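## Task

Pick up the tube sitting on the shelved bench by the window and set it fully down into one of the holes of the tube rack on the shelved bench by the door. The task fails if the tube ever touches the floor, or if the tube falls over or finishes leaning.

## Robot and tools

ROBOT. A TidyBot++: a wheeled base 0.54 m long, 0.50 m wide and 0.38 m tall on four driven casters, carrying one seven-joint arm that ends in a two-finger gripper. The arm's shoulder sits 0.12 m ahead of the base centre, 0.68 m above the floor. Segments: upper arm 0.42 m, forearm 0.31 m, wrist to hand point 0.31 m. It starts folded, hand pointing down. base_camera is fixed on the base front, about 0.34 m up, looking ahead and slightly down; wrist_camera rides on the hand and looks along the fingers. Loose objects may get nudged occasionally.

FRAMES. Base frame: origin on the floor below the base centre, x ahead, y to the left, z up, metres. hand_pose and hand_target are given in it: the point between the finger pads, with the hand's z axis running out along the fingers and the fingers closing along its y axis. Odometry frame: where the base frame was when the scene began. base_odometry (x, y, heading) counts wheel rotation only, so slip reads as travel; heading is radians, positive leftward, -3.142 to 3.142. base_tilt is in degrees, positive when leaning forward or right.

move. One action per call, built from any of base, joints, target, plus optional speeds; its motions start at once.
- base: an object with one or more relative offsets measured from the base's own axes when the command starts: translate_m (metres, forward positive, -2 to 2), strafe_m (metres, left positive, -2 to 2), rotate_rad (radians, counter-clockwise from above positive, -6.3 to 6.3). Stopped after at most 14 s.
- joints: absolute targets by name, radians. joint_1_rad any angle (turns the whole arm; positive is clockwise from above, the reverse of heading). joint_2_rad -2.249 to 2.249 (shoulder; 0 upright, positive leans forward). joint_3_rad any angle. joint_4_rad -2.579 to 2.579 (elbow; 0 straight, negative folds the forearm forward when joint_3_rad is 3.14). joint_5_rad any angle. joint_6_rad -2.099 to 2.099 (wrist; negative tips the hand forward in the standard posture). joint_7_rad any angle (hand roll; pointing down, positive is counter-clockwise from above, 1.57 opens the fingers left-right). Unlimited joints go the short way round, so send steps smaller than half a turn. gripper_pos 0 (open, about 85 mm gap) to 1 (closed); gap is roughly 85 x (1 - gripper_pos) mm.
- target: one list of seven numbers, an absolute hand pose in the base frame: [x, y, z, qw, qx, qy, qz], metres then unit quaternion. With target, joints may only carry gripper_pos. The controller picks the joint angles and may swing the elbow. Results are usually within about 3 cm; to refine, add (wanted position minus hand_pose) to your previous target. To keep a loaded hand still, resend hand_target, not hand_pose.
- speeds: caps for this action only: translate_m and strafe_m 0.05 to 0.5 m/s (name just one when both move), rotate_rad 0.1 to 1.57 rad/s, gripper_pos 0.234 to 0.993 per second. Slower gripper closing squeezes less hard.
- cameras: list from base_camera, wrist_camera, all; omitted means all, [] means none. blocking: true (default) waits until everything rests; false returns in about half a second while motion continues.
An unknown key makes a call invalid; a value out of range is refused, and a refusal or an uncommanded stop cancels the rest of that reply's move, wait and finished_scene calls.

Other tools. wait(seconds 0 to 10, cameras) lets time pass and reports. stop(cameras) brakes all running motion. zoom_image(camera, region [x0, y0, x1, y1] pixels, at most 504 x 504) enlarges part of the latest image; base_camera is 644x364, wrist_camera 644x476 fisheye. read_manual gives licence texts only. finished_scene(scene) ends the current scene for good; the goal must hold without the robot.

RESULTS. move reads done or the worst status. base_status, joint_status, hand_status: done, moving, off_target (rested short, may still push), contact_stop or time_out (uncommanded stop; target dropped), not_followed (withheld), stopped, torque_fault, limit_stop_at_motor_heat. hand_status done means within 10 mm and 2 degrees. 'joint command not followed' with 'cause:' flags self-collision; 'pose unreachable' flags a withheld target. ARM HIT means a hard hit on the base or arm. motor_effort is percent of maximum per motor, peak of the last action in brackets; a jump while lowering hints that the held tube has touched down. on_its_own lists uncommanded behaviour. Motor temperatures: one per arm joint; MOTOR HOT appears at 60 °C, and at 75 °C the arm sags for 30 to 60 s.

CAUTIONS. The arm does not avoid obstacles and keeps pushing; a snag above about 0.6 m while the base moves can tip the robot, as can reaching far out from folded or swinging a stretched arm sideways. Back away to right a lean. A pointing-down hand rises to at most about 0.94 m, only near the base. The arm sags under a load; never command a joint to its current reading while holding. Low, forward, close targets may drive the arm into the base. Avoid torque faults (arm freezes 10 s), dropping or releasing a moving tube, fast swings, hard grips on a tube still resting on something, and any tube contact with the floor. Lower in small steps into the rack and check with wrist_camera before opening.

Each tool is called after ">>>" as name([rows], argument=value, ...), one row to a line, values as JSON.

## Session

>>> move(joints={"joint_1_rad":0,"joint_2_rad":-0.3,"joint_4_rad":-2.2,"joint_6_rad":0.2})

>>> move(joints={"joint_1_rad":1.2}, cameras=["wrist_camera"])

>>> move(joints={"joint_1_rad":2.4}, cameras=["wrist_camera"])

>>> move(joints={"joint_1_rad":3.6}, cameras=["wrist_camera"])

>>> move(joints={"joint_1_rad":4.9}, cameras=["wrist_camera"])

Scene clock: 1.97 s.
Motor temperatures (°C): [32 30 25 27 42 32 48]
move: done
base_odometry: x=+0.000 y=+0.000 heading=+0.000
base_tilt: forward=-0.6 right=+0.2
base_status: not commanded
joint_positions: joint_1_rad=+0.022 joint_2_rad=-0.316 joint_3_rad=+3.120 joint_4_rad=-2.232 joint_5_rad=-0.031 joint_6_rad=+0.156 joint_7_rad=+1.532 gripper_pos=+0.000
joint_status: all done
motor_effort: joint_1_rad=-1(2) joint_2_rad=-8(9) joint_3_rad=+0(1) joint_4_rad=+19(19) joint_5_rad=+1(2) joint_6_rad=+9(9) joint_7_rad=-1(1)
hand_pose: x=+0.5895 y=+0.0007 z=+0.9167 quat_wxyz=(-0.017, +0.770, -0.027, +0.637) (m; base frame)
hand_target: x=+0.6005 y=+0.0111 z=+0.9419 quat_wxyz=(-0.025, +0.751, -0.018, +0.659) (m; base frame)
hand_status: not commanded
pictures: base_camera, wrist_camera
camera_calibration:
wrist_camera: T_world_to_cam=[[-0.0222307, -0.999643, -0.0148247, 0.0280625], [-0.20353, 0.019043, -0.978884, 1.07936], [0.978816, -0.018744, -0.20388, -0.259651], [0, 0, 0, 1]] pos_world=[0.474458, 0.00263118, 1.00405]

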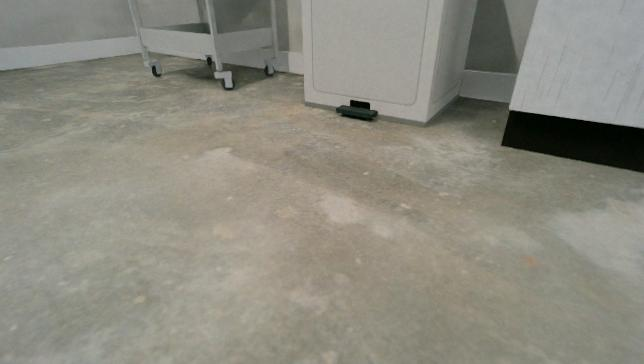

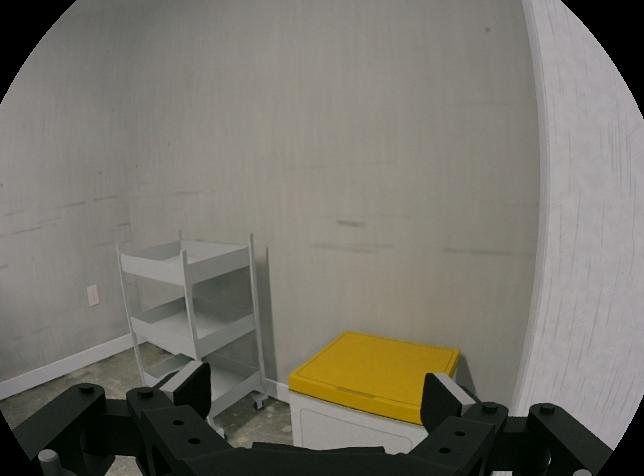

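Scene clock: 4.43 s.
Motor temperatures (°C): [32 30 25 27 42 32 48]
move: done
base_odometry: x=+0.000 y=+0.000 heading=+0.000
base_tilt: forward=-0.7 right=+0.2
base_status: not commanded
joint_positions: joint_1_rad=+1.180 joint_2_rad=-0.316 joint_3_rad=+3.120 joint_4_rad=-2.232 joint_5_rad=-0.031 joint_6_rad=+0.160 joint_7_rad=+1.532 gripper_pos=+0.000
joint_status: all done
motor_effort: joint_1_rad=+0(2) joint_2_rad=-9(9) joint_3_rad=-1(1) joint_4_rad=+19(20) joint_5_rad=+1(2) joint_6_rad=+9(9) joint_7_rad=+0(1)
hand_pose: x=+0.3087 y=-0.4308 z=+0.9176 quat_wxyz=(+0.335, +0.629, -0.443, +0.544) (m; base frame)
hand_target: x=+0.3038 y=-0.4447 z=+0.9419 quat_wxyz=(+0.352, +0.610, -0.439, +0.558) (m; base frame)
hand_status: not commanded
pictures: wrist_camera
camera_calibration:
wrist_camera: T_world_to_cam=[[-0.924416, -0.381096, -0.0148572, 0.135458], [-0.0630776, 0.191193, -0.979524, 1.06276], [0.376133, -0.90455, -0.200781, -0.19106], [0, 0, 0, 1]] pos_world=[0.26412, -0.324394, 1.00465]

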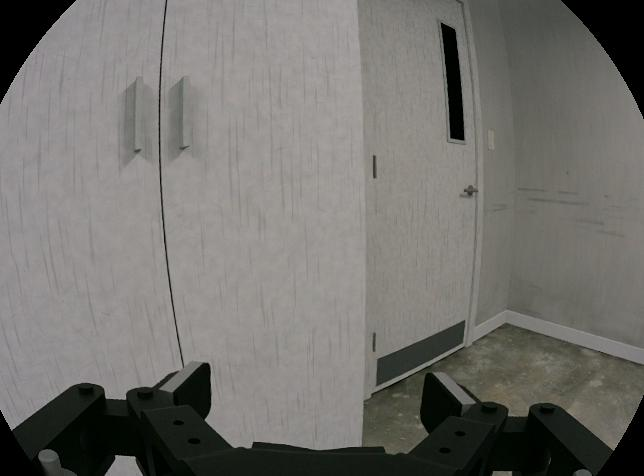

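Scene clock: 6.90 s.
Motor temperatures (°C): [32 30 25 27 42 32 48]
move: done
base_odometry: x=+0.000 y=+0.000 heading=+0.000
base_tilt: forward=-0.7 right=+0.2
base_status: not commanded
joint_positions: joint_1_rad=+2.380 joint_2_rad=-0.316 joint_3_rad=+3.120 joint_4_rad=-2.232 joint_5_rad=-0.031 joint_6_rad=+0.160 joint_7_rad=+1.532 gripper_pos=+0.000
joint_status: all done
motor_effort: joint_1_rad=+0(3) joint_2_rad=-9(9) joint_3_rad=+0(1) joint_4_rad=+19(20) joint_5_rad=+1(2) joint_6_rad=+9(9) joint_7_rad=+0(1)
hand_pose: x=-0.2138 y=-0.3329 z=+0.9178 quat_wxyz=(+0.583, +0.269, -0.721, +0.260) (m; base frame)
hand_target: x=-0.2286 y=-0.3334 z=+0.9419 quat_wxyz=(+0.606, +0.255, -0.707, +0.262) (m; base frame)
hand_status: not commanded
pictures: wrist_camera
camera_calibration:
wrist_camera: T_world_to_cam=[[-0.690159, 0.723505, -0.0148623, 0.107587], [0.155003, 0.127736, -0.979621, 1.03683], [-0.706863, -0.678398, -0.200304, -0.0626647], [0, 0, 0, 1]] pos_world=[-0.130755, -0.252791, 1.00475]

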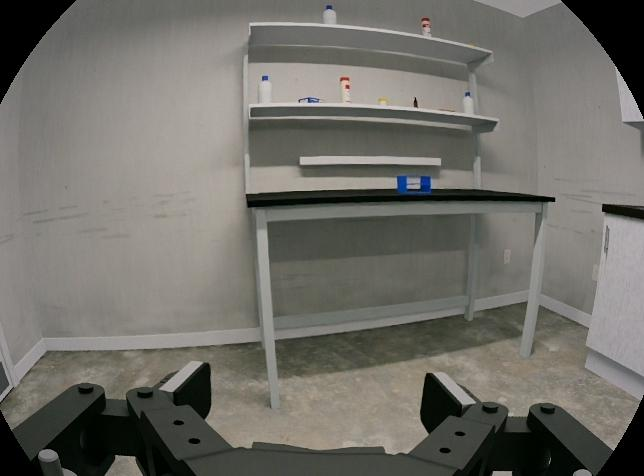

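Scene clock: 9.37 s.
Motor temperatures (°C): [32 30 25 27 42 32 48]
move: done
base_odometry: x=+0.000 y=+0.000 heading=+0.000
base_tilt: forward=-0.7 right=+0.2
base_status: not commanded
joint_positions: joint_1_rad=+3.580 joint_2_rad=-0.316 joint_3_rad=+3.120 joint_4_rad=-2.232 joint_5_rad=-0.031 joint_6_rad=+0.160 joint_7_rad=+1.532 gripper_pos=+0.000
joint_status: all done
motor_effort: joint_1_rad=+0(2) joint_2_rad=-8(9) joint_3_rad=+0(1) joint_4_rad=+19(20) joint_5_rad=+1(1) joint_6_rad=+9(9) joint_7_rad=+0(2)
hand_pose: x=-0.3119 y=+0.1896 z=+0.9179 quat_wxyz=(+0.628, -0.185, -0.747, -0.115) (m; base frame)
hand_target: x=-0.3177 y=+0.2032 z=+0.9419 quat_wxyz=(+0.648, -0.188, -0.727, -0.126) (m; base frame)
hand_status: not commanded
pictures: wrist_camera
camera_calibration:
wrist_camera: T_world_to_cam=[[0.424285, 0.905407, -0.0148648, -0.025029], [0.175, -0.0980913, -0.97967, 1.03446], [-0.888458, 0.413057, -0.200065, -0.0412955], [0, 0, 0, 1]] pos_world=[-0.2071, 0.14119, 1.00479]

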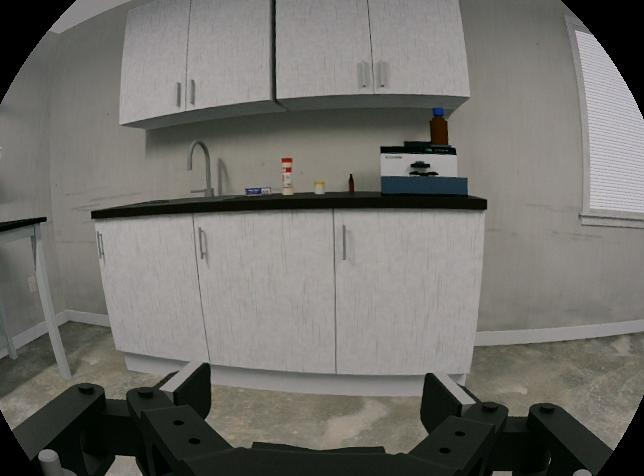

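Scene clock: 11.93 s.
Motor temperatures (°C): [32 30 25 27 42 32 48]
move: done
base_odometry: x=+0.000 y=+0.000 heading=+0.000
base_tilt: forward=-0.6 right=+0.2
base_status: not commanded
joint_positions: joint_1_rad=+4.880 joint_2_rad=-0.316 joint_3_rad=+3.120 joint_4_rad=-2.232 joint_5_rad=-0.031 joint_6_rad=+0.160 joint_7_rad=+1.532 gripper_pos=+0.000
joint_status: all done
motor_effort: joint_1_rad=+0(2) joint_2_rad=-8(9) joint_3_rad=+0(1) joint_4_rad=+19(19) joint_5_rad=+1(2) joint_6_rad=+9(9) joint_7_rad=+0(1)
hand_pose: x=+0.1864 y=+0.4659 z=+0.9179 quat_wxyz=(+0.431, -0.599, -0.483, -0.472) (m; base frame)
hand_target: x=+0.1979 y=+0.4751 z=+0.9419 quat_wxyz=(+0.440, -0.590, -0.465, -0.492) (m; base frame)
hand_status: not commanded
pictures: wrist_camera
camera_calibration:
wrist_camera: T_world_to_cam=[[0.98592, -0.166556, -0.0148667, -0.0918616], [-0.0476626, -0.194689, -0.979706, 1.06096], [0.160281, 0.966621, -0.199886, -0.166276], [0, 0, 0, 1]] pos_world=[0.167787, 0.351983, 1.00483]

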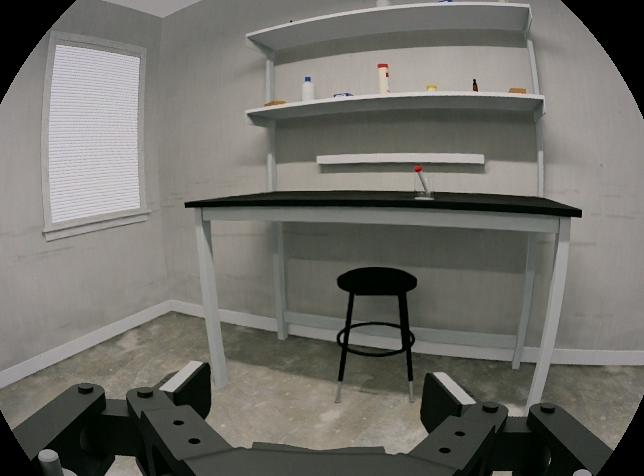

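>>> zoom_image(camera="wrist_camera", region=[370, 140, 480, 220])

Scaled by 4.582.

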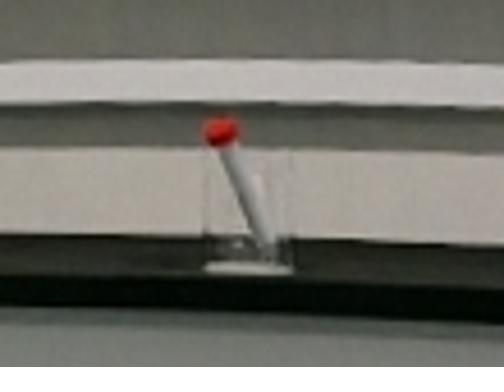

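>>> move(base={"translate_m":0.475,"strafe_m":0.915,"rotate_rad":1.143}, joints={"joint_1_rad":6.283,"joint_2_rad":-0.4,"joint_4_rad":-1.7,"joint_6_rad":-0.4,"joint_7_rad":1.62})

Scene clock: 19.97 s.
Motor temperatures (°C): [32 30 25 27 42 32 48]
move: done
base_odometry: x=+0.475 y=+0.915 heading=+1.144
base_tilt: forward=-0.6 right=+0.2
base_status: done
joint_positions: joint_1_rad=+6.263 joint_2_rad=-0.393 joint_3_rad=+3.120 joint_4_rad=-1.745 joint_5_rad=-0.031 joint_6_rad=-0.356 joint_7_rad=+1.534 gripper_pos=+0.000
joint_status: all done
motor_effort: joint_1_rad=-1(2) joint_2_rad=-7(11) joint_3_rad=+0(1) joint_4_rad=+20(21) joint_5_rad=+1(1) joint_6_rad=+9(10) joint_7_rad=+0(1)
hand_pose: x=+0.5721 y=+0.0265 z=+1.0962 quat_wxyz=(+0.036, -0.754, +0.003, -0.656) (m; base frame)
hand_target: x=+0.5663 y=+0.0177 z=+1.1132 quat_wxyz=(+0.001, -0.751, -0.022, -0.660) (m; base frame)
hand_status: not commanded
pictures: base_camera, wrist_camera
camera_calibration:
wrist_camera: T_world_to_cam=[[0.036873, -0.99924, -0.0126598, 0.019925], [-0.152816, 0.00688123, -0.988231, 1.23263], [0.987566, 0.0383736, -0.152446, -0.268425], [0, 0, 0, 1]] pos_world=[0.452718, 0.0217283, 1.17745]

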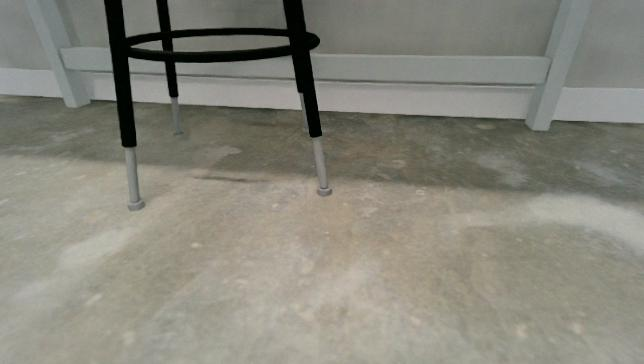

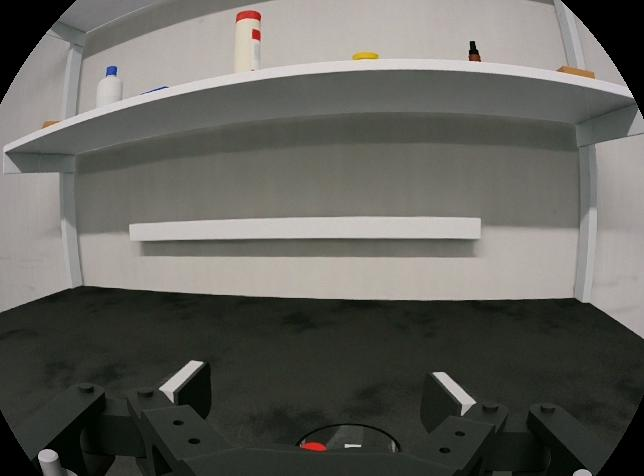

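>>> move(joints={"joint_2_rad":-0.5,"joint_4_rad":-1.7,"joint_6_rad":-1.1}, cameras=["wrist_camera"])

Scene clock: 21.93 s.
Motor temperatures (°C): [32 30 25 27 42 32 48]
move: done
base_odometry: x=+0.475 y=+0.915 heading=+1.144
base_tilt: forward=-0.6 right=+0.2
base_status: not commanded
joint_positions: joint_1_rad=+6.263 joint_2_rad=-0.492 joint_3_rad=+3.120 joint_4_rad=-1.738 joint_5_rad=-0.031 joint_6_rad=-1.059 joint_7_rad=+1.534 gripper_pos=+0.000
joint_status: all done
motor_effort: joint_1_rad=-1(1) joint_2_rad=-2(8) joint_3_rad=+0(1) joint_4_rad=+18(20) joint_5_rad=+1(1) joint_6_rad=+7(10) joint_7_rad=+0(1)
hand_pose: x=+0.4483 y=+0.0254 z=+0.9443 quat_wxyz=(+0.026, -0.914, -0.002, -0.406) (m; base frame)
hand_target: x=+0.4418 y=+0.0189 z=+0.9574 quat_wxyz=(+0.004, -0.912, -0.033, -0.408) (m; base frame)
hand_status: not commanded
pictures: wrist_camera
camera_calibration:
wrist_camera: T_world_to_cam=[[0.0459964, -0.998926, -0.00556036, 0.0106966], [-0.681126, -0.0272903, -0.731658, 1.05898], [0.73072, 0.0374409, -0.68165, 0.445627], [0, 0, 0, 1]] pos_world=[0.395178, 0.0229004, 1.07863]

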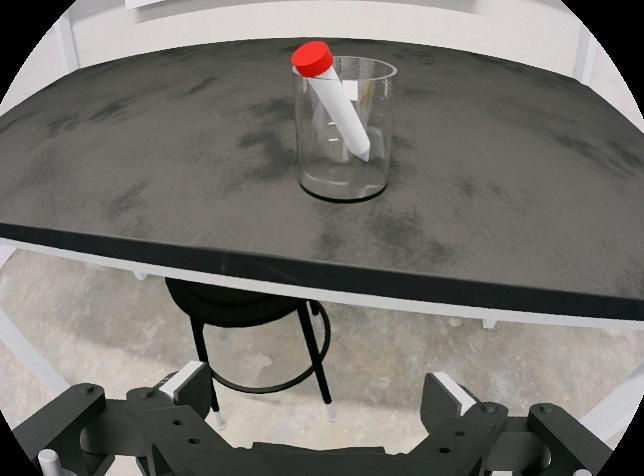

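>>> zoom_image(camera="wrist_camera", region=[270, 30, 430, 210])

>>> move(joints={"joint_2_rad":-0.45,"joint_4_rad":-1.4,"joint_6_rad":-1.25}, cameras=["wrist_camera"])

>>> zoom_image(camera="wrist_camera", region=[270, 80, 430, 260])

Scaled by 2.800.

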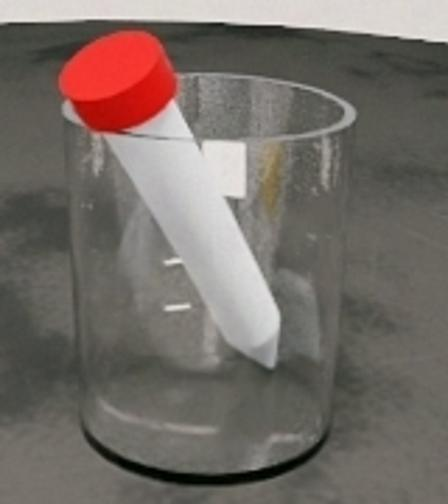

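Scene clock: 23.70 s.
Motor temperatures (°C): [32 30 25 27 42 32 48]
move: done
base_odometry: x=+0.475 y=+0.915 heading=+1.144
base_tilt: forward=-0.6 right=+0.2
base_status: not commanded
joint_positions: joint_1_rad=+6.263 joint_2_rad=-0.466 joint_3_rad=+3.120 joint_4_rad=-1.441 joint_5_rad=-0.031 joint_6_rad=-1.206 joint_7_rad=+1.534 gripper_pos=+0.000
joint_status: all done
motor_effort: joint_1_rad=+0(1) joint_2_rad=-1(3) joint_3_rad=+0(0) joint_4_rad=+17(19) joint_5_rad=+1(1) joint_6_rad=+8(8) joint_7_rad=+0(1)
hand_pose: x=+0.4443 y=+0.0269 z=+1.0555 quat_wxyz=(+0.029, -0.887, -0.005, -0.461) (m; base frame)
hand_target: x=+0.4427 y=+0.0204 z=+1.0602 quat_wxyz=(+0.004, -0.891, -0.035, -0.454) (m; base frame)
hand_status: not commanded
pictures: wrist_camera
camera_calibration:
wrist_camera: T_world_to_cam=[[0.0520979, -0.998638, -0.00286115, 0.00740149], [-0.585523, -0.0282249, -0.810164, 1.17812], [0.80898, 0.0438831, -0.586196, 0.388564], [0, 0, 0, 1]] pos_world=[0.375088, 0.0235923, 1.18226]

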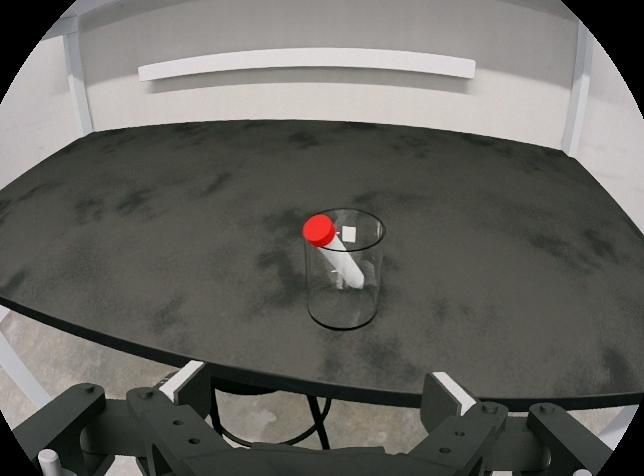

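Scaled by 2.800.

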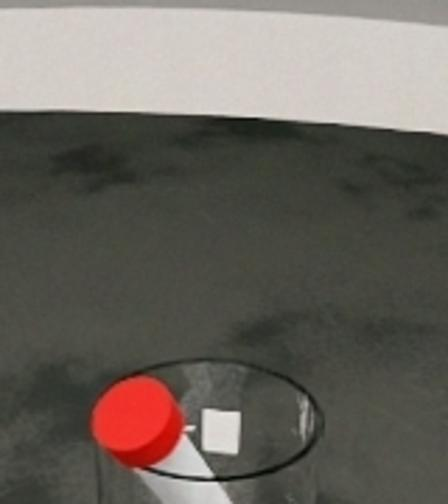

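>>> move(base={"translate_m":0.1315,"strafe_m":0.540,"rotate_rad":-0.803}, joints={"joint_1_rad":6.303,"joint_2_rad":-0.46,"joint_4_rad":-2.07,"joint_6_rad":0.095,"joint_7_rad":1.67}, cameras=["wrist_camera"])

>>> zoom_image(camera="wrist_camera", region=[240, 260, 400, 440])

Scene clock: 33.73 s.
Motor temperatures (°C): [32 30 25 27 42 32 48]
move: done
base_odometry: x=+0.038 y=+1.259 heading=+0.340
base_tilt: forward=-0.6 right=+0.2
base_status: done
joint_positions: joint_1_rad=+6.285 joint_2_rad=-0.464 joint_3_rad=+3.120 joint_4_rad=-2.033 joint_5_rad=-0.031 joint_6_rad=+0.052 joint_7_rad=+1.583 gripper_pos=+0.000
joint_status: all done
motor_effort: joint_1_rad=+0(2) joint_2_rad=-5(6) joint_3_rad=-1(2) joint_4_rad=+20(21) joint_5_rad=+1(2) joint_6_rad=+9(10) joint_7_rad=+1(2)
hand_pose: x=+0.5557 y=+0.0127 z=+1.0752 quat_wxyz=(+0.009, -0.688, -0.003, -0.726) (m; base frame)
hand_target: x=+0.5570 y=+0.0039 z=+1.0637 quat_wxyz=(-0.029, -0.687, -0.026, -0.726) (m; base frame)
hand_status: not commanded
pictures: wrist_camera
camera_calibration:
wrist_camera: T_world_to_cam=[[0.00386886, -0.999369, 0.0353037, -0.0267173], [0.0379885, -0.0351316, -0.99866, 1.11517], [0.999271, 0.00520481, 0.0378287, -0.46551], [0, 0, 0, 1]] pos_world=[0.42291, 0.0149003, 1.13223]

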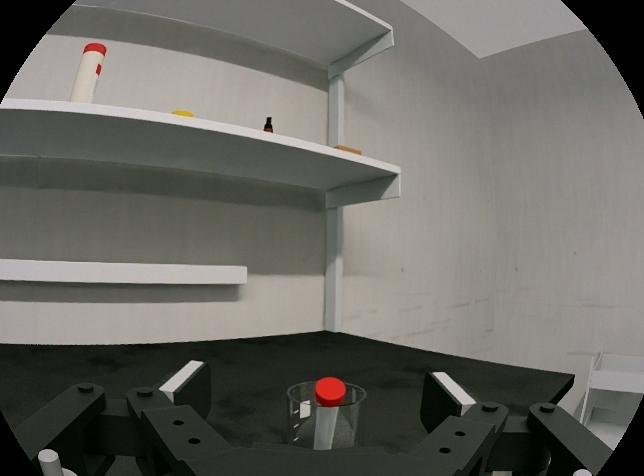

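Scaled by 2.800.

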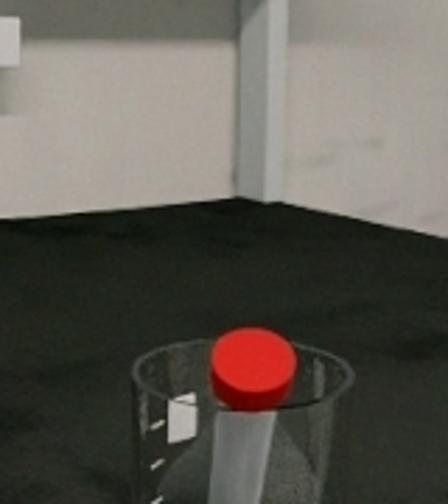

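>>> move(base={"strafe_m":-0.0095}, joints={"joint_2_rad":-0.476,"joint_4_rad":-2.143,"joint_6_rad":0.098,"joint_7_rad":1.4}, cameras=["wrist_camera"])

>>> zoom_image(camera="wrist_camera", region=[240, 260, 400, 440])

Scene clock: 36.20 s.
Motor temperatures (°C): [32 30 25 27 42 32 48]
move: done
base_odometry: x=+0.041 y=+1.250 heading=+0.340
base_tilt: forward=-0.6 right=+0.2
base_status: done
joint_positions: joint_1_rad=+6.286 joint_2_rad=-0.466 joint_3_rad=+3.120 joint_4_rad=-2.112 joint_5_rad=-0.031 joint_6_rad=+0.062 joint_7_rad=+1.451 gripper_pos=+0.000
joint_status: all done
motor_effort: joint_1_rad=+0(2) joint_2_rad=-5(7) joint_3_rad=+0(3) joint_4_rad=+20(22) joint_5_rad=+1(1) joint_6_rad=+9(10) joint_7_rad=+0(1)
hand_pose: x=+0.5544 y=+0.0113 z=+1.0293 quat_wxyz=(+0.054, -0.711, +0.045, -0.700) (m; base frame)
hand_target: x=+0.5502 y=+0.0036 z=+1.0260 quat_wxyz=(+0.066, -0.703, +0.069, -0.705) (m; base frame)
hand_status: not commanded
pictures: wrist_camera
camera_calibration:
wrist_camera: T_world_to_cam=[[0.00154102, -0.995357, -0.0962379, 0.110122], [-0.0317089, 0.096141, -0.994863, 1.10258], [0.999496, 0.00458471, -0.0314136, -0.391341], [0, 0, 0, 1]] pos_world=[0.425935, 0.00540208, 1.09522]

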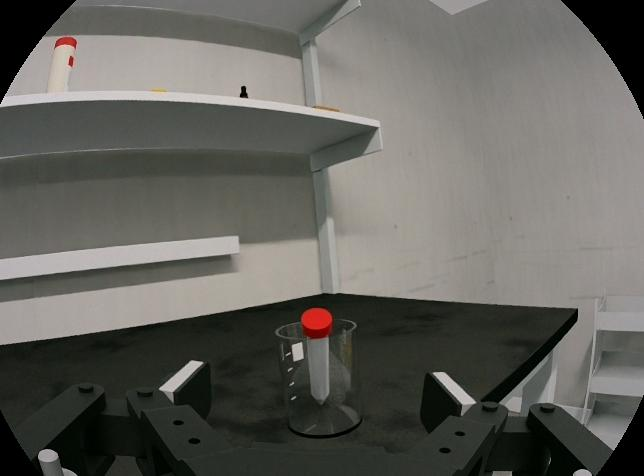

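Scaled by 2.800.

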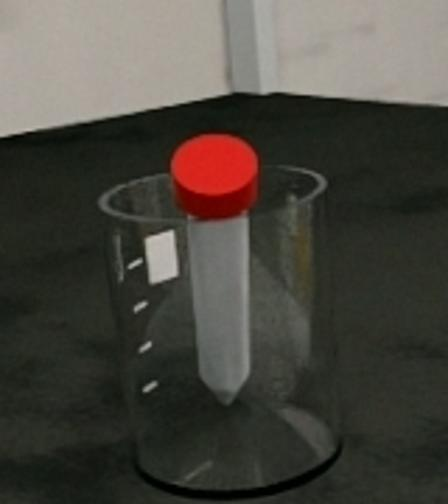

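>>> move(joints={"joint_4_rad":-2.055,"gripper_pos":0.45}, cameras=["wrist_camera"])

Scene clock: 39.10 s.
Motor temperatures (°C): [32 30 25 27 42 32 48]
move: done
base_odometry: x=+0.041 y=+1.250 heading=+0.340
base_tilt: forward=-0.7 right=+0.2
base_status: not commanded
joint_positions: joint_1_rad=+6.286 joint_2_rad=-0.466 joint_3_rad=+3.120 joint_4_rad=-2.089 joint_5_rad=-0.031 joint_6_rad=+0.063 joint_7_rad=+1.451 gripper_pos=+0.451
joint_status: all done
motor_effort: joint_1_rad=-1(1) joint_2_rad=-5(6) joint_3_rad=+0(1) joint_4_rad=+20(21) joint_5_rad=+1(1) joint_6_rad=+9(10) joint_7_rad=+0(1)
hand_pose: x=+0.5549 y=+0.0115 z=+1.0441 quat_wxyz=(+0.055, -0.702, +0.044, -0.708) (m; base frame)
hand_target: x=+0.5504 y=+0.0041 z=+1.0809 quat_wxyz=(+0.070, -0.672, +0.065, -0.735) (m; base frame)
hand_status: not commanded
pictures: wrist_camera
camera_calibration:
wrist_camera: T_world_to_cam=[[0.00408816, -0.995318, -0.0965669, 0.110619], [-0.00747582, 0.0965346, -0.995302, 1.10436], [0.999964, 0.00479087, -0.00704617, -0.417051], [0, 0, 0, 1]] pos_world=[0.424839, 0.0054908, 1.10691]

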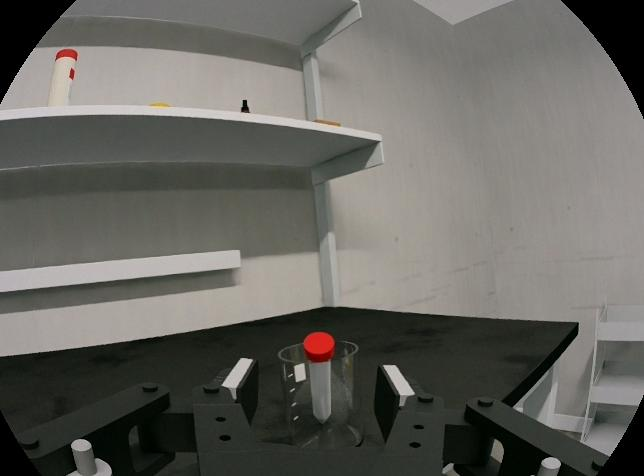

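>>> move(base={"translate_m":0.11}, joints={"joint_4_rad":-2.115}, cameras=["wrist_camera"])

>>> zoom_image(camera="wrist_camera", region=[220, 316, 420, 476])

Scene clock: 40.70 s.
Motor temperatures (°C): [32 30 25 27 42 32 48]
move: done
base_odometry: x=+0.145 y=+1.287 heading=+0.340
base_tilt: forward=-0.6 right=+0.2
base_status: done
joint_positions: joint_1_rad=+6.286 joint_2_rad=-0.469 joint_3_rad=+3.120 joint_4_rad=-2.095 joint_5_rad=-0.031 joint_6_rad=+0.063 joint_7_rad=+1.451 gripper_pos=+0.451
joint_status: all done
motor_effort: joint_1_rad=+0(1) joint_2_rad=-5(9) joint_3_rad=-1(1) joint_4_rad=+20(21) joint_5_rad=+1(1) joint_6_rad=+9(10) joint_7_rad=+0(1)
hand_pose: x=+0.5538 y=+0.0113 z=+1.0419 quat_wxyz=(+0.055, -0.703, +0.045, -0.708) (m; base frame)
hand_target: x=+0.5508 y=+0.0037 z=+1.0435 quat_wxyz=(+0.067, -0.693, +0.068, -0.714) (m; base frame)
hand_status: not commanded
pictures: wrist_camera
camera_calibration:
wrist_camera: T_world_to_cam=[[0.0034889, -0.995329, -0.0964814, 0.110488], [-0.00994116, 0.0964427, -0.995289, 1.10349], [0.999944, 0.0044316, -0.00955825, -0.413346], [0, 0, 0, 1]] pos_world=[0.423908, 0.00537946, 1.10501]

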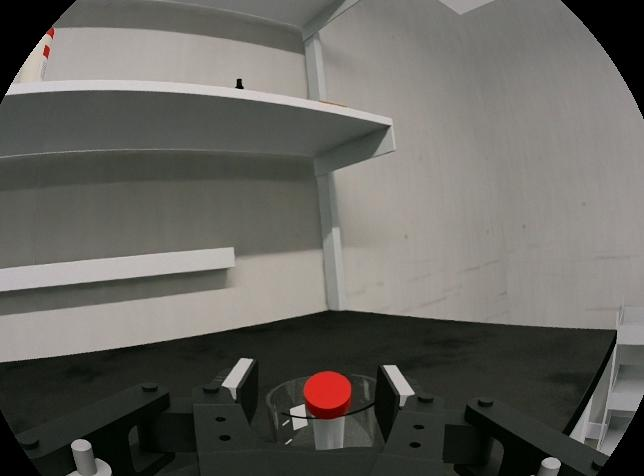

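Scaled by 2.520.

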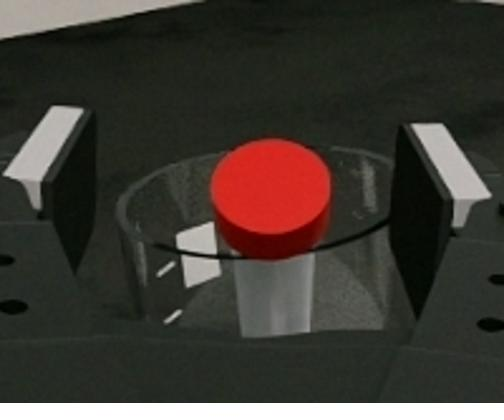

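>>> move(base={"translate_m":0.046,"strafe_m":-0.003}, joints={"joint_4_rad":-2.132}, speeds={"translate_m":0.1}, cameras=["wrist_camera"])

>>> zoom_image(camera="wrist_camera", region=[220, 316, 420, 476])

Scene clock: 42.70 s.
Motor temperatures (°C): [32 30 25 27 42 32 48]
move: done
base_odometry: x=+0.189 y=+1.300 heading=+0.340
base_tilt: forward=-0.6 right=+0.2
base_status: done
joint_positions: joint_1_rad=+6.286 joint_2_rad=-0.474 joint_3_rad=+3.120 joint_4_rad=-2.102 joint_5_rad=-0.031 joint_6_rad=+0.063 joint_7_rad=+1.451 gripper_pos=+0.451
joint_status: all done
motor_effort: joint_1_rad=-1(1) joint_2_rad=-4(7) joint_3_rad=+0(1) joint_4_rad=+20(21) joint_5_rad=+1(1) joint_6_rad=+9(10) joint_7_rad=+0(1)
hand_pose: x=+0.5517 y=+0.0113 z=+1.0397 quat_wxyz=(+0.055, -0.704, +0.045, -0.707) (m; base frame)
hand_target: x=+0.5505 y=+0.0036 z=+1.0328 quat_wxyz=(+0.067, -0.699, +0.068, -0.708) (m; base frame)
hand_status: not commanded
pictures: wrist_camera
camera_calibration:
wrist_camera: T_world_to_cam=[[0.00323647, -0.995342, -0.0963542, 0.110245], [-0.0117712, 0.0963101, -0.995282, 1.10226], [0.999925, 0.00435541, -0.0114047, -0.409379], [0, 0, 0, 1]] pos_world=[0.421967, 0.00535573, 1.10302]

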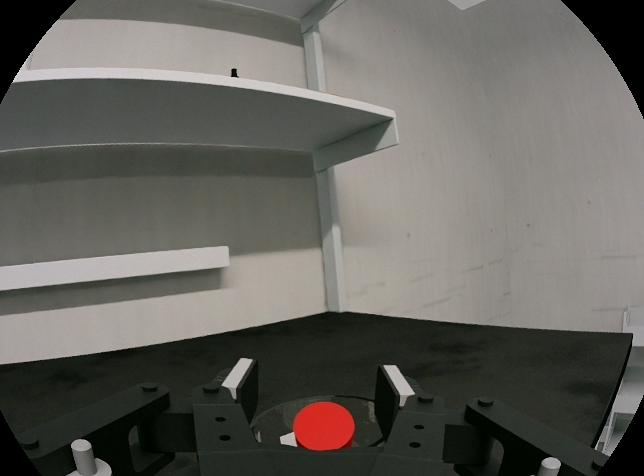

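Scaled by 2.520.

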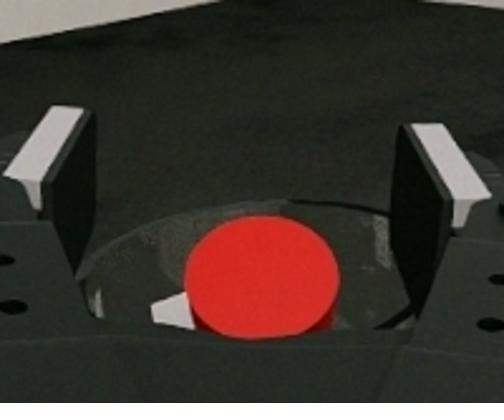

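>>> move(joints={"joint_4_rad":-2.148}, cameras=["wrist_camera"])

>>> zoom_image(camera="wrist_camera", region=[220, 316, 420, 476])

Scene clock: 45.73 s.
Motor temperatures (°C): [32 30 25 27 42 32 48]
move: done
base_odometry: x=+0.189 y=+1.300 heading=+0.340
base_tilt: forward=-0.6 right=+0.2
base_status: not commanded
joint_positions: joint_1_rad=+6.286 joint_2_rad=-0.474 joint_3_rad=+3.120 joint_4_rad=-2.114 joint_5_rad=-0.031 joint_6_rad=+0.063 joint_7_rad=+1.451 gripper_pos=+0.451
joint_status: all done
motor_effort: joint_1_rad=-1(1) joint_2_rad=-4(5) joint_3_rad=+0(1) joint_4_rad=+20(21) joint_5_rad=+1(2) joint_6_rad=+9(10) joint_7_rad=+0(1)
hand_pose: x=+0.5515 y=+0.0112 z=+1.0322 quat_wxyz=(+0.055, -0.708, +0.045, -0.703) (m; base frame)
hand_target: x=+0.5501 y=+0.0035 z=+1.0228 quat_wxyz=(+0.066, -0.705, +0.069, -0.703) (m; base frame)
hand_status: not commanded
pictures: wrist_camera
camera_calibration:
wrist_camera: T_world_to_cam=[[0.00196939, -0.995361, -0.0961935, 0.109981], [-0.0236298, 0.0961205, -0.995089, 1.10117], [0.999719, 0.00423275, -0.0233309, -0.396799], [0, 0, 0, 1]] pos_world=[0.422491, 0.00530545, 1.09709]

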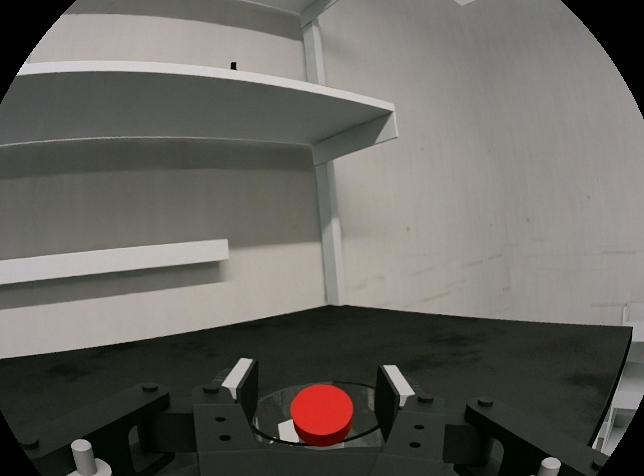

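Scaled by 2.520.

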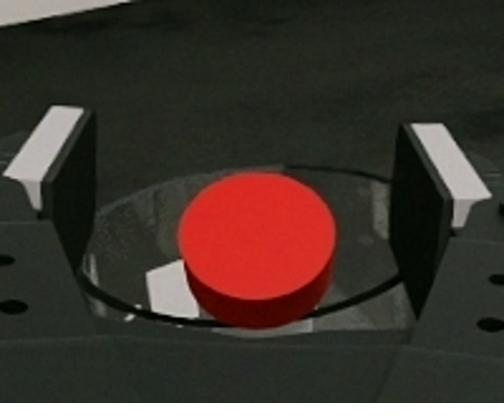

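>>> move(base={"translate_m":0.01,"strafe_m":-0.002}, joints={"joint_4_rad":-2.156}, speeds={"translate_m":0.1}, cameras=["wrist_camera"])

>>> zoom_image(camera="wrist_camera", region=[220, 316, 420, 476])

Scene clock: 49.47 s.
Motor temperatures (°C): [32 30 25 27 42 32 48]
move: done
base_odometry: x=+0.200 y=+1.301 heading=+0.341
base_tilt: forward=-0.6 right=+0.2
base_status: done
joint_positions: joint_1_rad=+6.286 joint_2_rad=-0.475 joint_3_rad=+3.120 joint_4_rad=-2.120 joint_5_rad=-0.031 joint_6_rad=+0.065 joint_7_rad=+1.451 gripper_pos=+0.451
joint_status: all done
motor_effort: joint_1_rad=-1(1) joint_2_rad=-4(8) joint_3_rad=+0(1) joint_4_rad=+19(20) joint_5_rad=+1(1) joint_6_rad=+9(9) joint_7_rad=-1(1)
hand_pose: x=+0.5511 y=+0.0111 z=+1.0294 quat_wxyz=(+0.054, -0.709, +0.045, -0.702) (m; base frame)
hand_target: x=+0.5498 y=+0.0035 z=+1.0179 quat_wxyz=(+0.066, -0.708, +0.069, -0.700) (m; base frame)
hand_status: not commanded
pictures: wrist_camera
camera_calibration:
wrist_camera: T_world_to_cam=[[0.00154672, -0.995368, -0.0961292, 0.109826], [-0.0269742, 0.0960528, -0.995011, 1.10011], [0.999635, 0.00413201, -0.0267006, -0.392989], [0, 0, 0, 1]] pos_world=[0.422351, 0.00527197, 1.09469]

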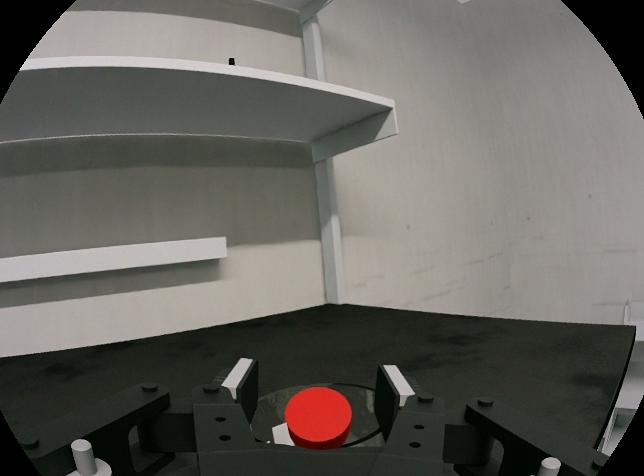

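Scaled by 2.520.

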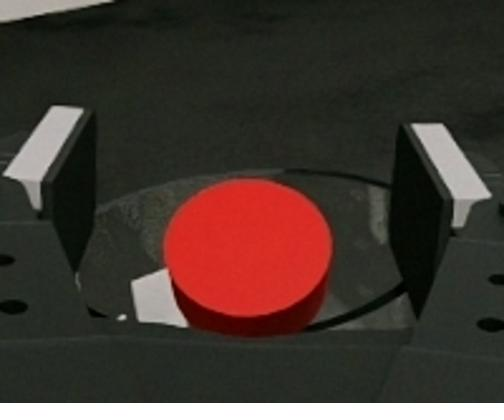

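>>> move(joints={"joint_4_rad":-2.163}, cameras=["wrist_camera"])

>>> zoom_image(camera="wrist_camera", region=[220, 316, 420, 476])

Scene clock: 50.80 s.
Motor temperatures (°C): [32 30 25 27 42 32 48]
move: done
base_odometry: x=+0.200 y=+1.301 heading=+0.341
base_tilt: forward=-0.6 right=+0.2
base_status: not commanded
joint_positions: joint_1_rad=+6.286 joint_2_rad=-0.475 joint_3_rad=+3.120 joint_4_rad=-2.122 joint_5_rad=-0.031 joint_6_rad=+0.068 joint_7_rad=+1.451 gripper_pos=+0.451
joint_status: all done
motor_effort: joint_1_rad=-1(1) joint_2_rad=-4(4) joint_3_rad=+0(0) joint_4_rad=+19(20) joint_5_rad=+1(1) joint_6_rad=+8(9) joint_7_rad=+0(1)
hand_pose: x=+0.5511 y=+0.0111 z=+1.0293 quat_wxyz=(+0.054, -0.709, +0.045, -0.702) (m; base frame)
hand_target: x=+0.5495 y=+0.0034 z=+1.0135 quat_wxyz=(+0.066, -0.710, +0.070, -0.698) (m; base frame)
hand_status: not commanded
pictures: wrist_camera
camera_calibration:
wrist_camera: T_world_to_cam=[[0.00159176, -0.995367, -0.09614, 0.109781], [-0.0258298, 0.0960671, -0.99504, 1.09944], [0.999665, 0.00406714, -0.0255572, -0.394156], [0, 0, 0, 1]] pos_world=[0.422247, 0.00525458, 1.09447]

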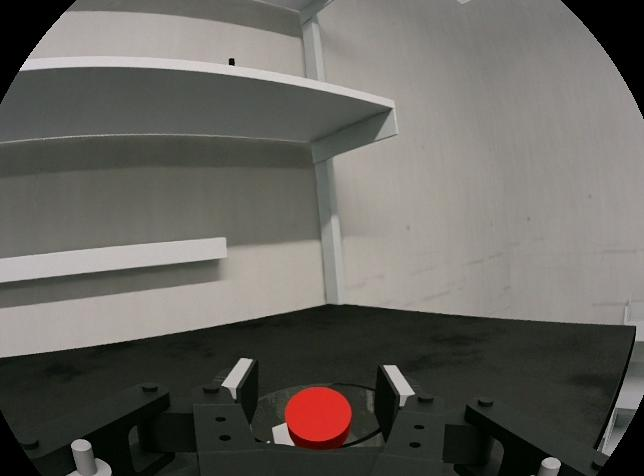

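Scaled by 2.520.

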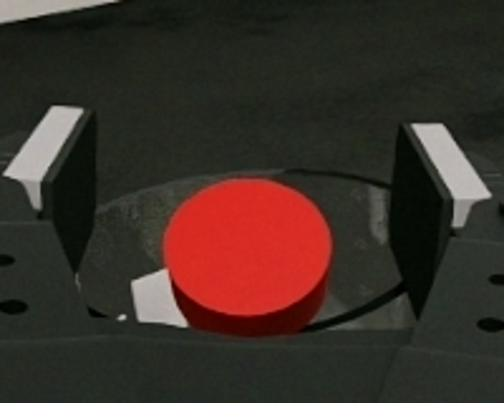

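>>> move(joints={"joint_4_rad":-2.088,"gripper_pos":0.66}, speeds={"gripper_pos":0.3}, cameras=["wrist_camera"])

>>> zoom_image(camera="wrist_camera", region=[220, 316, 420, 476])

Scene clock: 52.87 s.
Motor temperatures (°C): [32 30 25 27 42 32 48]
move: done
base_odometry: x=+0.200 y=+1.301 heading=+0.341
base_tilt: forward=-0.6 right=+0.2
base_status: not commanded
joint_positions: joint_1_rad=+6.286 joint_2_rad=-0.475 joint_3_rad=+3.120 joint_4_rad=-2.116 joint_5_rad=-0.031 joint_6_rad=+0.068 joint_7_rad=+1.451 gripper_pos=+0.658
joint_status: all done
motor_effort: joint_1_rad=-1(1) joint_2_rad=-5(5) joint_3_rad=+0(1) joint_4_rad=+20(21) joint_5_rad=+1(1) joint_6_rad=+9(10) joint_7_rad=+0(1)
hand_pose: x=+0.5512 y=+0.0111 z=+1.0329 quat_wxyz=(+0.055, -0.707, +0.045, -0.704) (m; base frame)
hand_target: x=+0.5509 y=+0.0039 z=+1.0603 quat_wxyz=(+0.068, -0.684, +0.067, -0.724) (m; base frame)
hand_status: not commanded
pictures: wrist_camera
camera_calibration:
wrist_camera: T_world_to_cam=[[0.00220368, -0.995357, -0.0962219, 0.109911], [-0.0200729, 0.0961587, -0.995164, 1.09998], [0.999796, 0.00412447, -0.0197678, -0.400258], [0, 0, 0, 1]] pos_world=[0.422014, 0.00527861, 1.09732]

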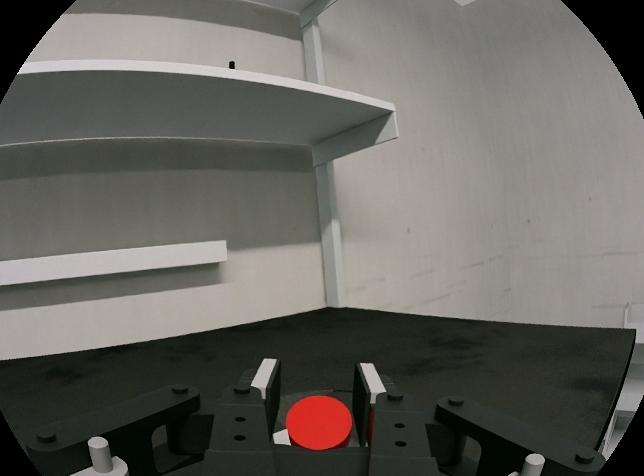

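Scaled by 2.520.

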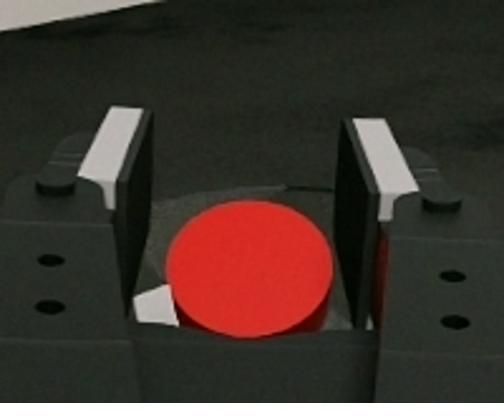

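>>> move(base={"translate_m":-0.007}, joints={"joint_4_rad":-2.151}, speeds={"translate_m":0.1}, cameras=["wrist_camera"])

>>> zoom_image(camera="wrist_camera", region=[220, 316, 420, 476])

Scene clock: 54.57 s.
Motor temperatures (°C): [32 30 25 27 42 32 48]
move: done
base_odometry: x=+0.193 y=+1.299 heading=+0.341
base_tilt: forward=-0.6 right=+0.2
base_status: done
joint_positions: joint_1_rad=+6.286 joint_2_rad=-0.478 joint_3_rad=+3.120 joint_4_rad=-2.127 joint_5_rad=-0.031 joint_6_rad=+0.069 joint_7_rad=+1.451 gripper_pos=+0.658
joint_status: all done
motor_effort: joint_1_rad=-1(1) joint_2_rad=-4(8) joint_3_rad=+0(1) joint_4_rad=+20(21) joint_5_rad=+1(1) joint_6_rad=+9(10) joint_7_rad=+0(1)
hand_pose: x=+0.5499 y=+0.0111 z=+1.0280 quat_wxyz=(+0.054, -0.709, +0.045, -0.702) (m; base frame)
hand_target: x=+0.5500 y=+0.0035 z=+1.0210 quat_wxyz=(+0.066, -0.706, +0.069, -0.702) (m; base frame)
hand_status: not commanded
pictures: wrist_camera
camera_calibration:
wrist_camera: T_world_to_cam=[[0.00147668, -0.995373, -0.0960743, 0.109618], [-0.0262102, 0.0960028, -0.995036, 1.09835], [0.999655, 0.00398747, -0.0259471, -0.392626], [0, 0, 0, 1]] pos_world=[0.421117, 0.00523087, 1.09325]

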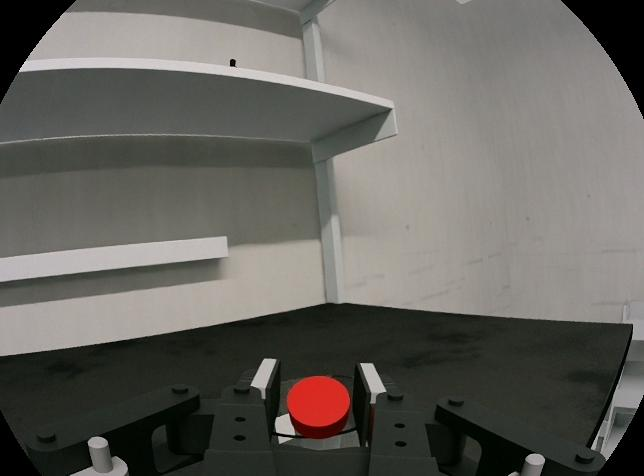

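Scaled by 2.520.

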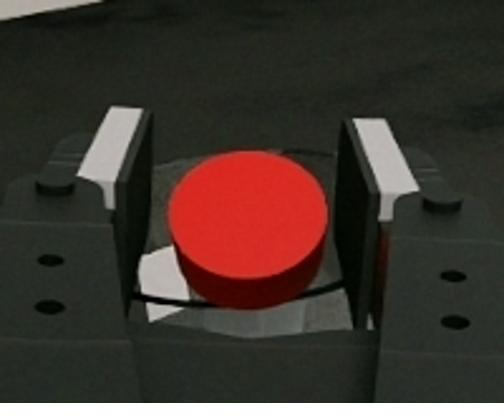

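>>> move(joints={"joint_4_rad":-2.157,"gripper_pos":0.7}, speeds={"gripper_pos":0.234}, cameras=["wrist_camera"])

>>> zoom_image(camera="wrist_camera", region=[220, 316, 420, 476])

Scene clock: 55.73 s.
Motor temperatures (°C): [32 30 25 27 42 32 48]
move: done
base_odometry: x=+0.193 y=+1.299 heading=+0.341
base_tilt: forward=-0.6 right=+0.2
base_status: not commanded
joint_positions: joint_1_rad=+6.286 joint_2_rad=-0.478 joint_3_rad=+3.120 joint_4_rad=-2.127 joint_5_rad=-0.031 joint_6_rad=+0.069 joint_7_rad=+1.451 gripper_pos=+0.698
joint_status: all done
motor_effort: joint_1_rad=-1(1) joint_2_rad=-5(5) joint_3_rad=+0(1) joint_4_rad=+20(21) joint_5_rad=+1(2) joint_6_rad=+9(9) joint_7_rad=-1(1)
hand_pose: x=+0.5499 y=+0.0111 z=+1.0278 quat_wxyz=(+0.054, -0.709, +0.045, -0.702) (m; base frame)
hand_target: x=+0.5497 y=+0.0035 z=+1.0172 quat_wxyz=(+0.066, -0.708, +0.069, -0.700) (m; base frame)
hand_status: not commanded
pictures: wrist_camera
camera_calibration:
wrist_camera: T_world_to_cam=[[0.00143621, -0.995374, -0.0960687, 0.109609], [-0.0265899, 0.0959968, -0.995026, 1.09832], [0.999645, 0.00398353, -0.026329, -0.392224], [0, 0, 0, 1]] pos_world=[0.421132, 0.00522923, 1.09306]

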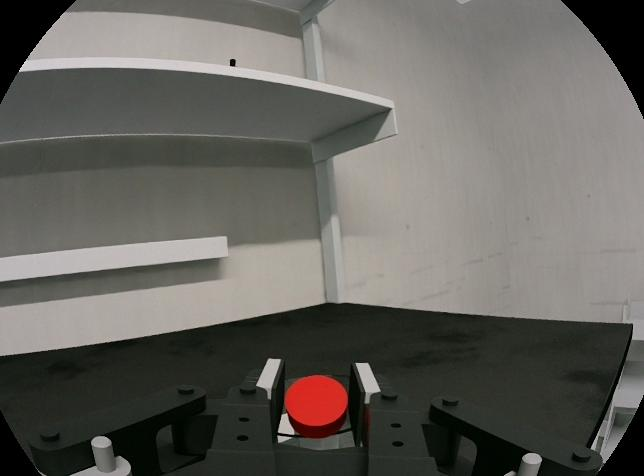

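Scaled by 2.520.

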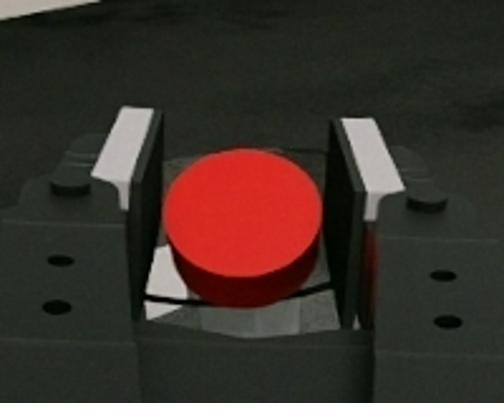

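>>> move(joints={"gripper_pos":0.73}, speeds={"gripper_pos":0.234}, cameras=[])

>>> move(joints={"gripper_pos":0.76}, speeds={"gripper_pos":0.234}, cameras=["wrist_camera"])

>>> zoom_image(camera="wrist_camera", region=[220, 316, 420, 476])

Scene clock: 56.70 s.
Motor temperatures (°C): [32 30 25 27 42 32 48]
move: done
base_odometry: x=+0.193 y=+1.299 heading=+0.341
base_tilt: forward=-0.6 right=+0.2
base_status: not commanded
joint_positions: joint_1_rad=+6.286 joint_2_rad=-0.478 joint_3_rad=+3.120 joint_4_rad=-2.127 joint_5_rad=-0.031 joint_6_rad=+0.069 joint_7_rad=+1.451 gripper_pos=+0.730
joint_status: all done
motor_effort: joint_1_rad=+0(1) joint_2_rad=-5(5) joint_3_rad=-1(1) joint_4_rad=+20(20) joint_5_rad=+1(2) joint_6_rad=+9(10) joint_7_rad=+0(0)
hand_pose: x=+0.5499 y=+0.0111 z=+1.0278 quat_wxyz=(+0.054, -0.709, +0.045, -0.702) (m; base frame)
hand_target: x=+0.5497 y=+0.0035 z=+1.0172 quat_wxyz=(+0.066, -0.708, +0.069, -0.700) (m; base frame)
hand_status: not commanded
pictures: none
No camera images: "cameras" was empty.

Scene clock: 57.13 s.
Motor temperatures (°C): [32 30 25 27 42 32 48]
move: done
base_odometry: x=+0.193 y=+1.299 heading=+0.341
base_tilt: forward=-0.6 right=+0.2
base_status: not commanded
joint_positions: joint_1_rad=+6.286 joint_2_rad=-0.478 joint_3_rad=+3.120 joint_4_rad=-2.127 joint_5_rad=-0.031 joint_6_rad=+0.069 joint_7_rad=+1.451 gripper_pos=+0.754
joint_status: all done
motor_effort: joint_1_rad=-1(1) joint_2_rad=-5(5) joint_3_rad=+0(0) joint_4_rad=+20(20) joint_5_rad=+1(1) joint_6_rad=+9(9) joint_7_rad=+0(1)
hand_pose: x=+0.5499 y=+0.0111 z=+1.0278 quat_wxyz=(+0.054, -0.709, +0.045, -0.702) (m; base frame)
hand_target: x=+0.5497 y=+0.0035 z=+1.0172 quat_wxyz=(+0.066, -0.708, +0.069, -0.700) (m; base frame)
hand_status: not commanded
pictures: wrist_camera
camera_calibration:
wrist_camera: T_world_to_cam=[[0.00143621, -0.995374, -0.0960687, 0.109609], [-0.0265899, 0.0959968, -0.995026, 1.09832], [0.999645, 0.00398353, -0.026329, -0.392224], [0, 0, 0, 1]] pos_world=[0.421132, 0.00522923, 1.09306]

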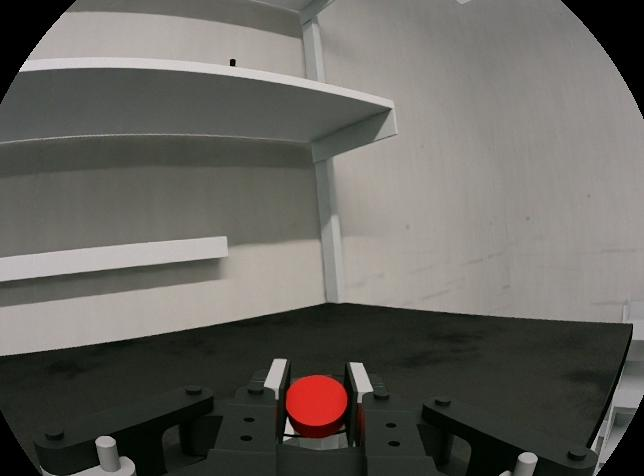

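Scaled by 2.520.

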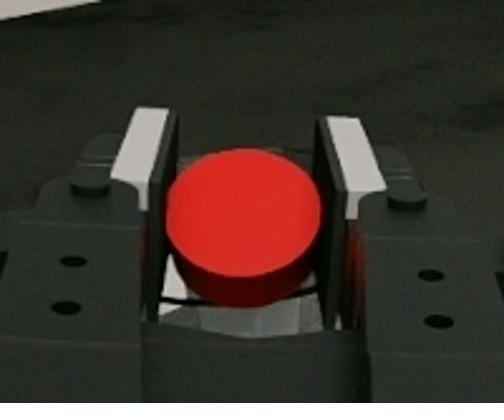

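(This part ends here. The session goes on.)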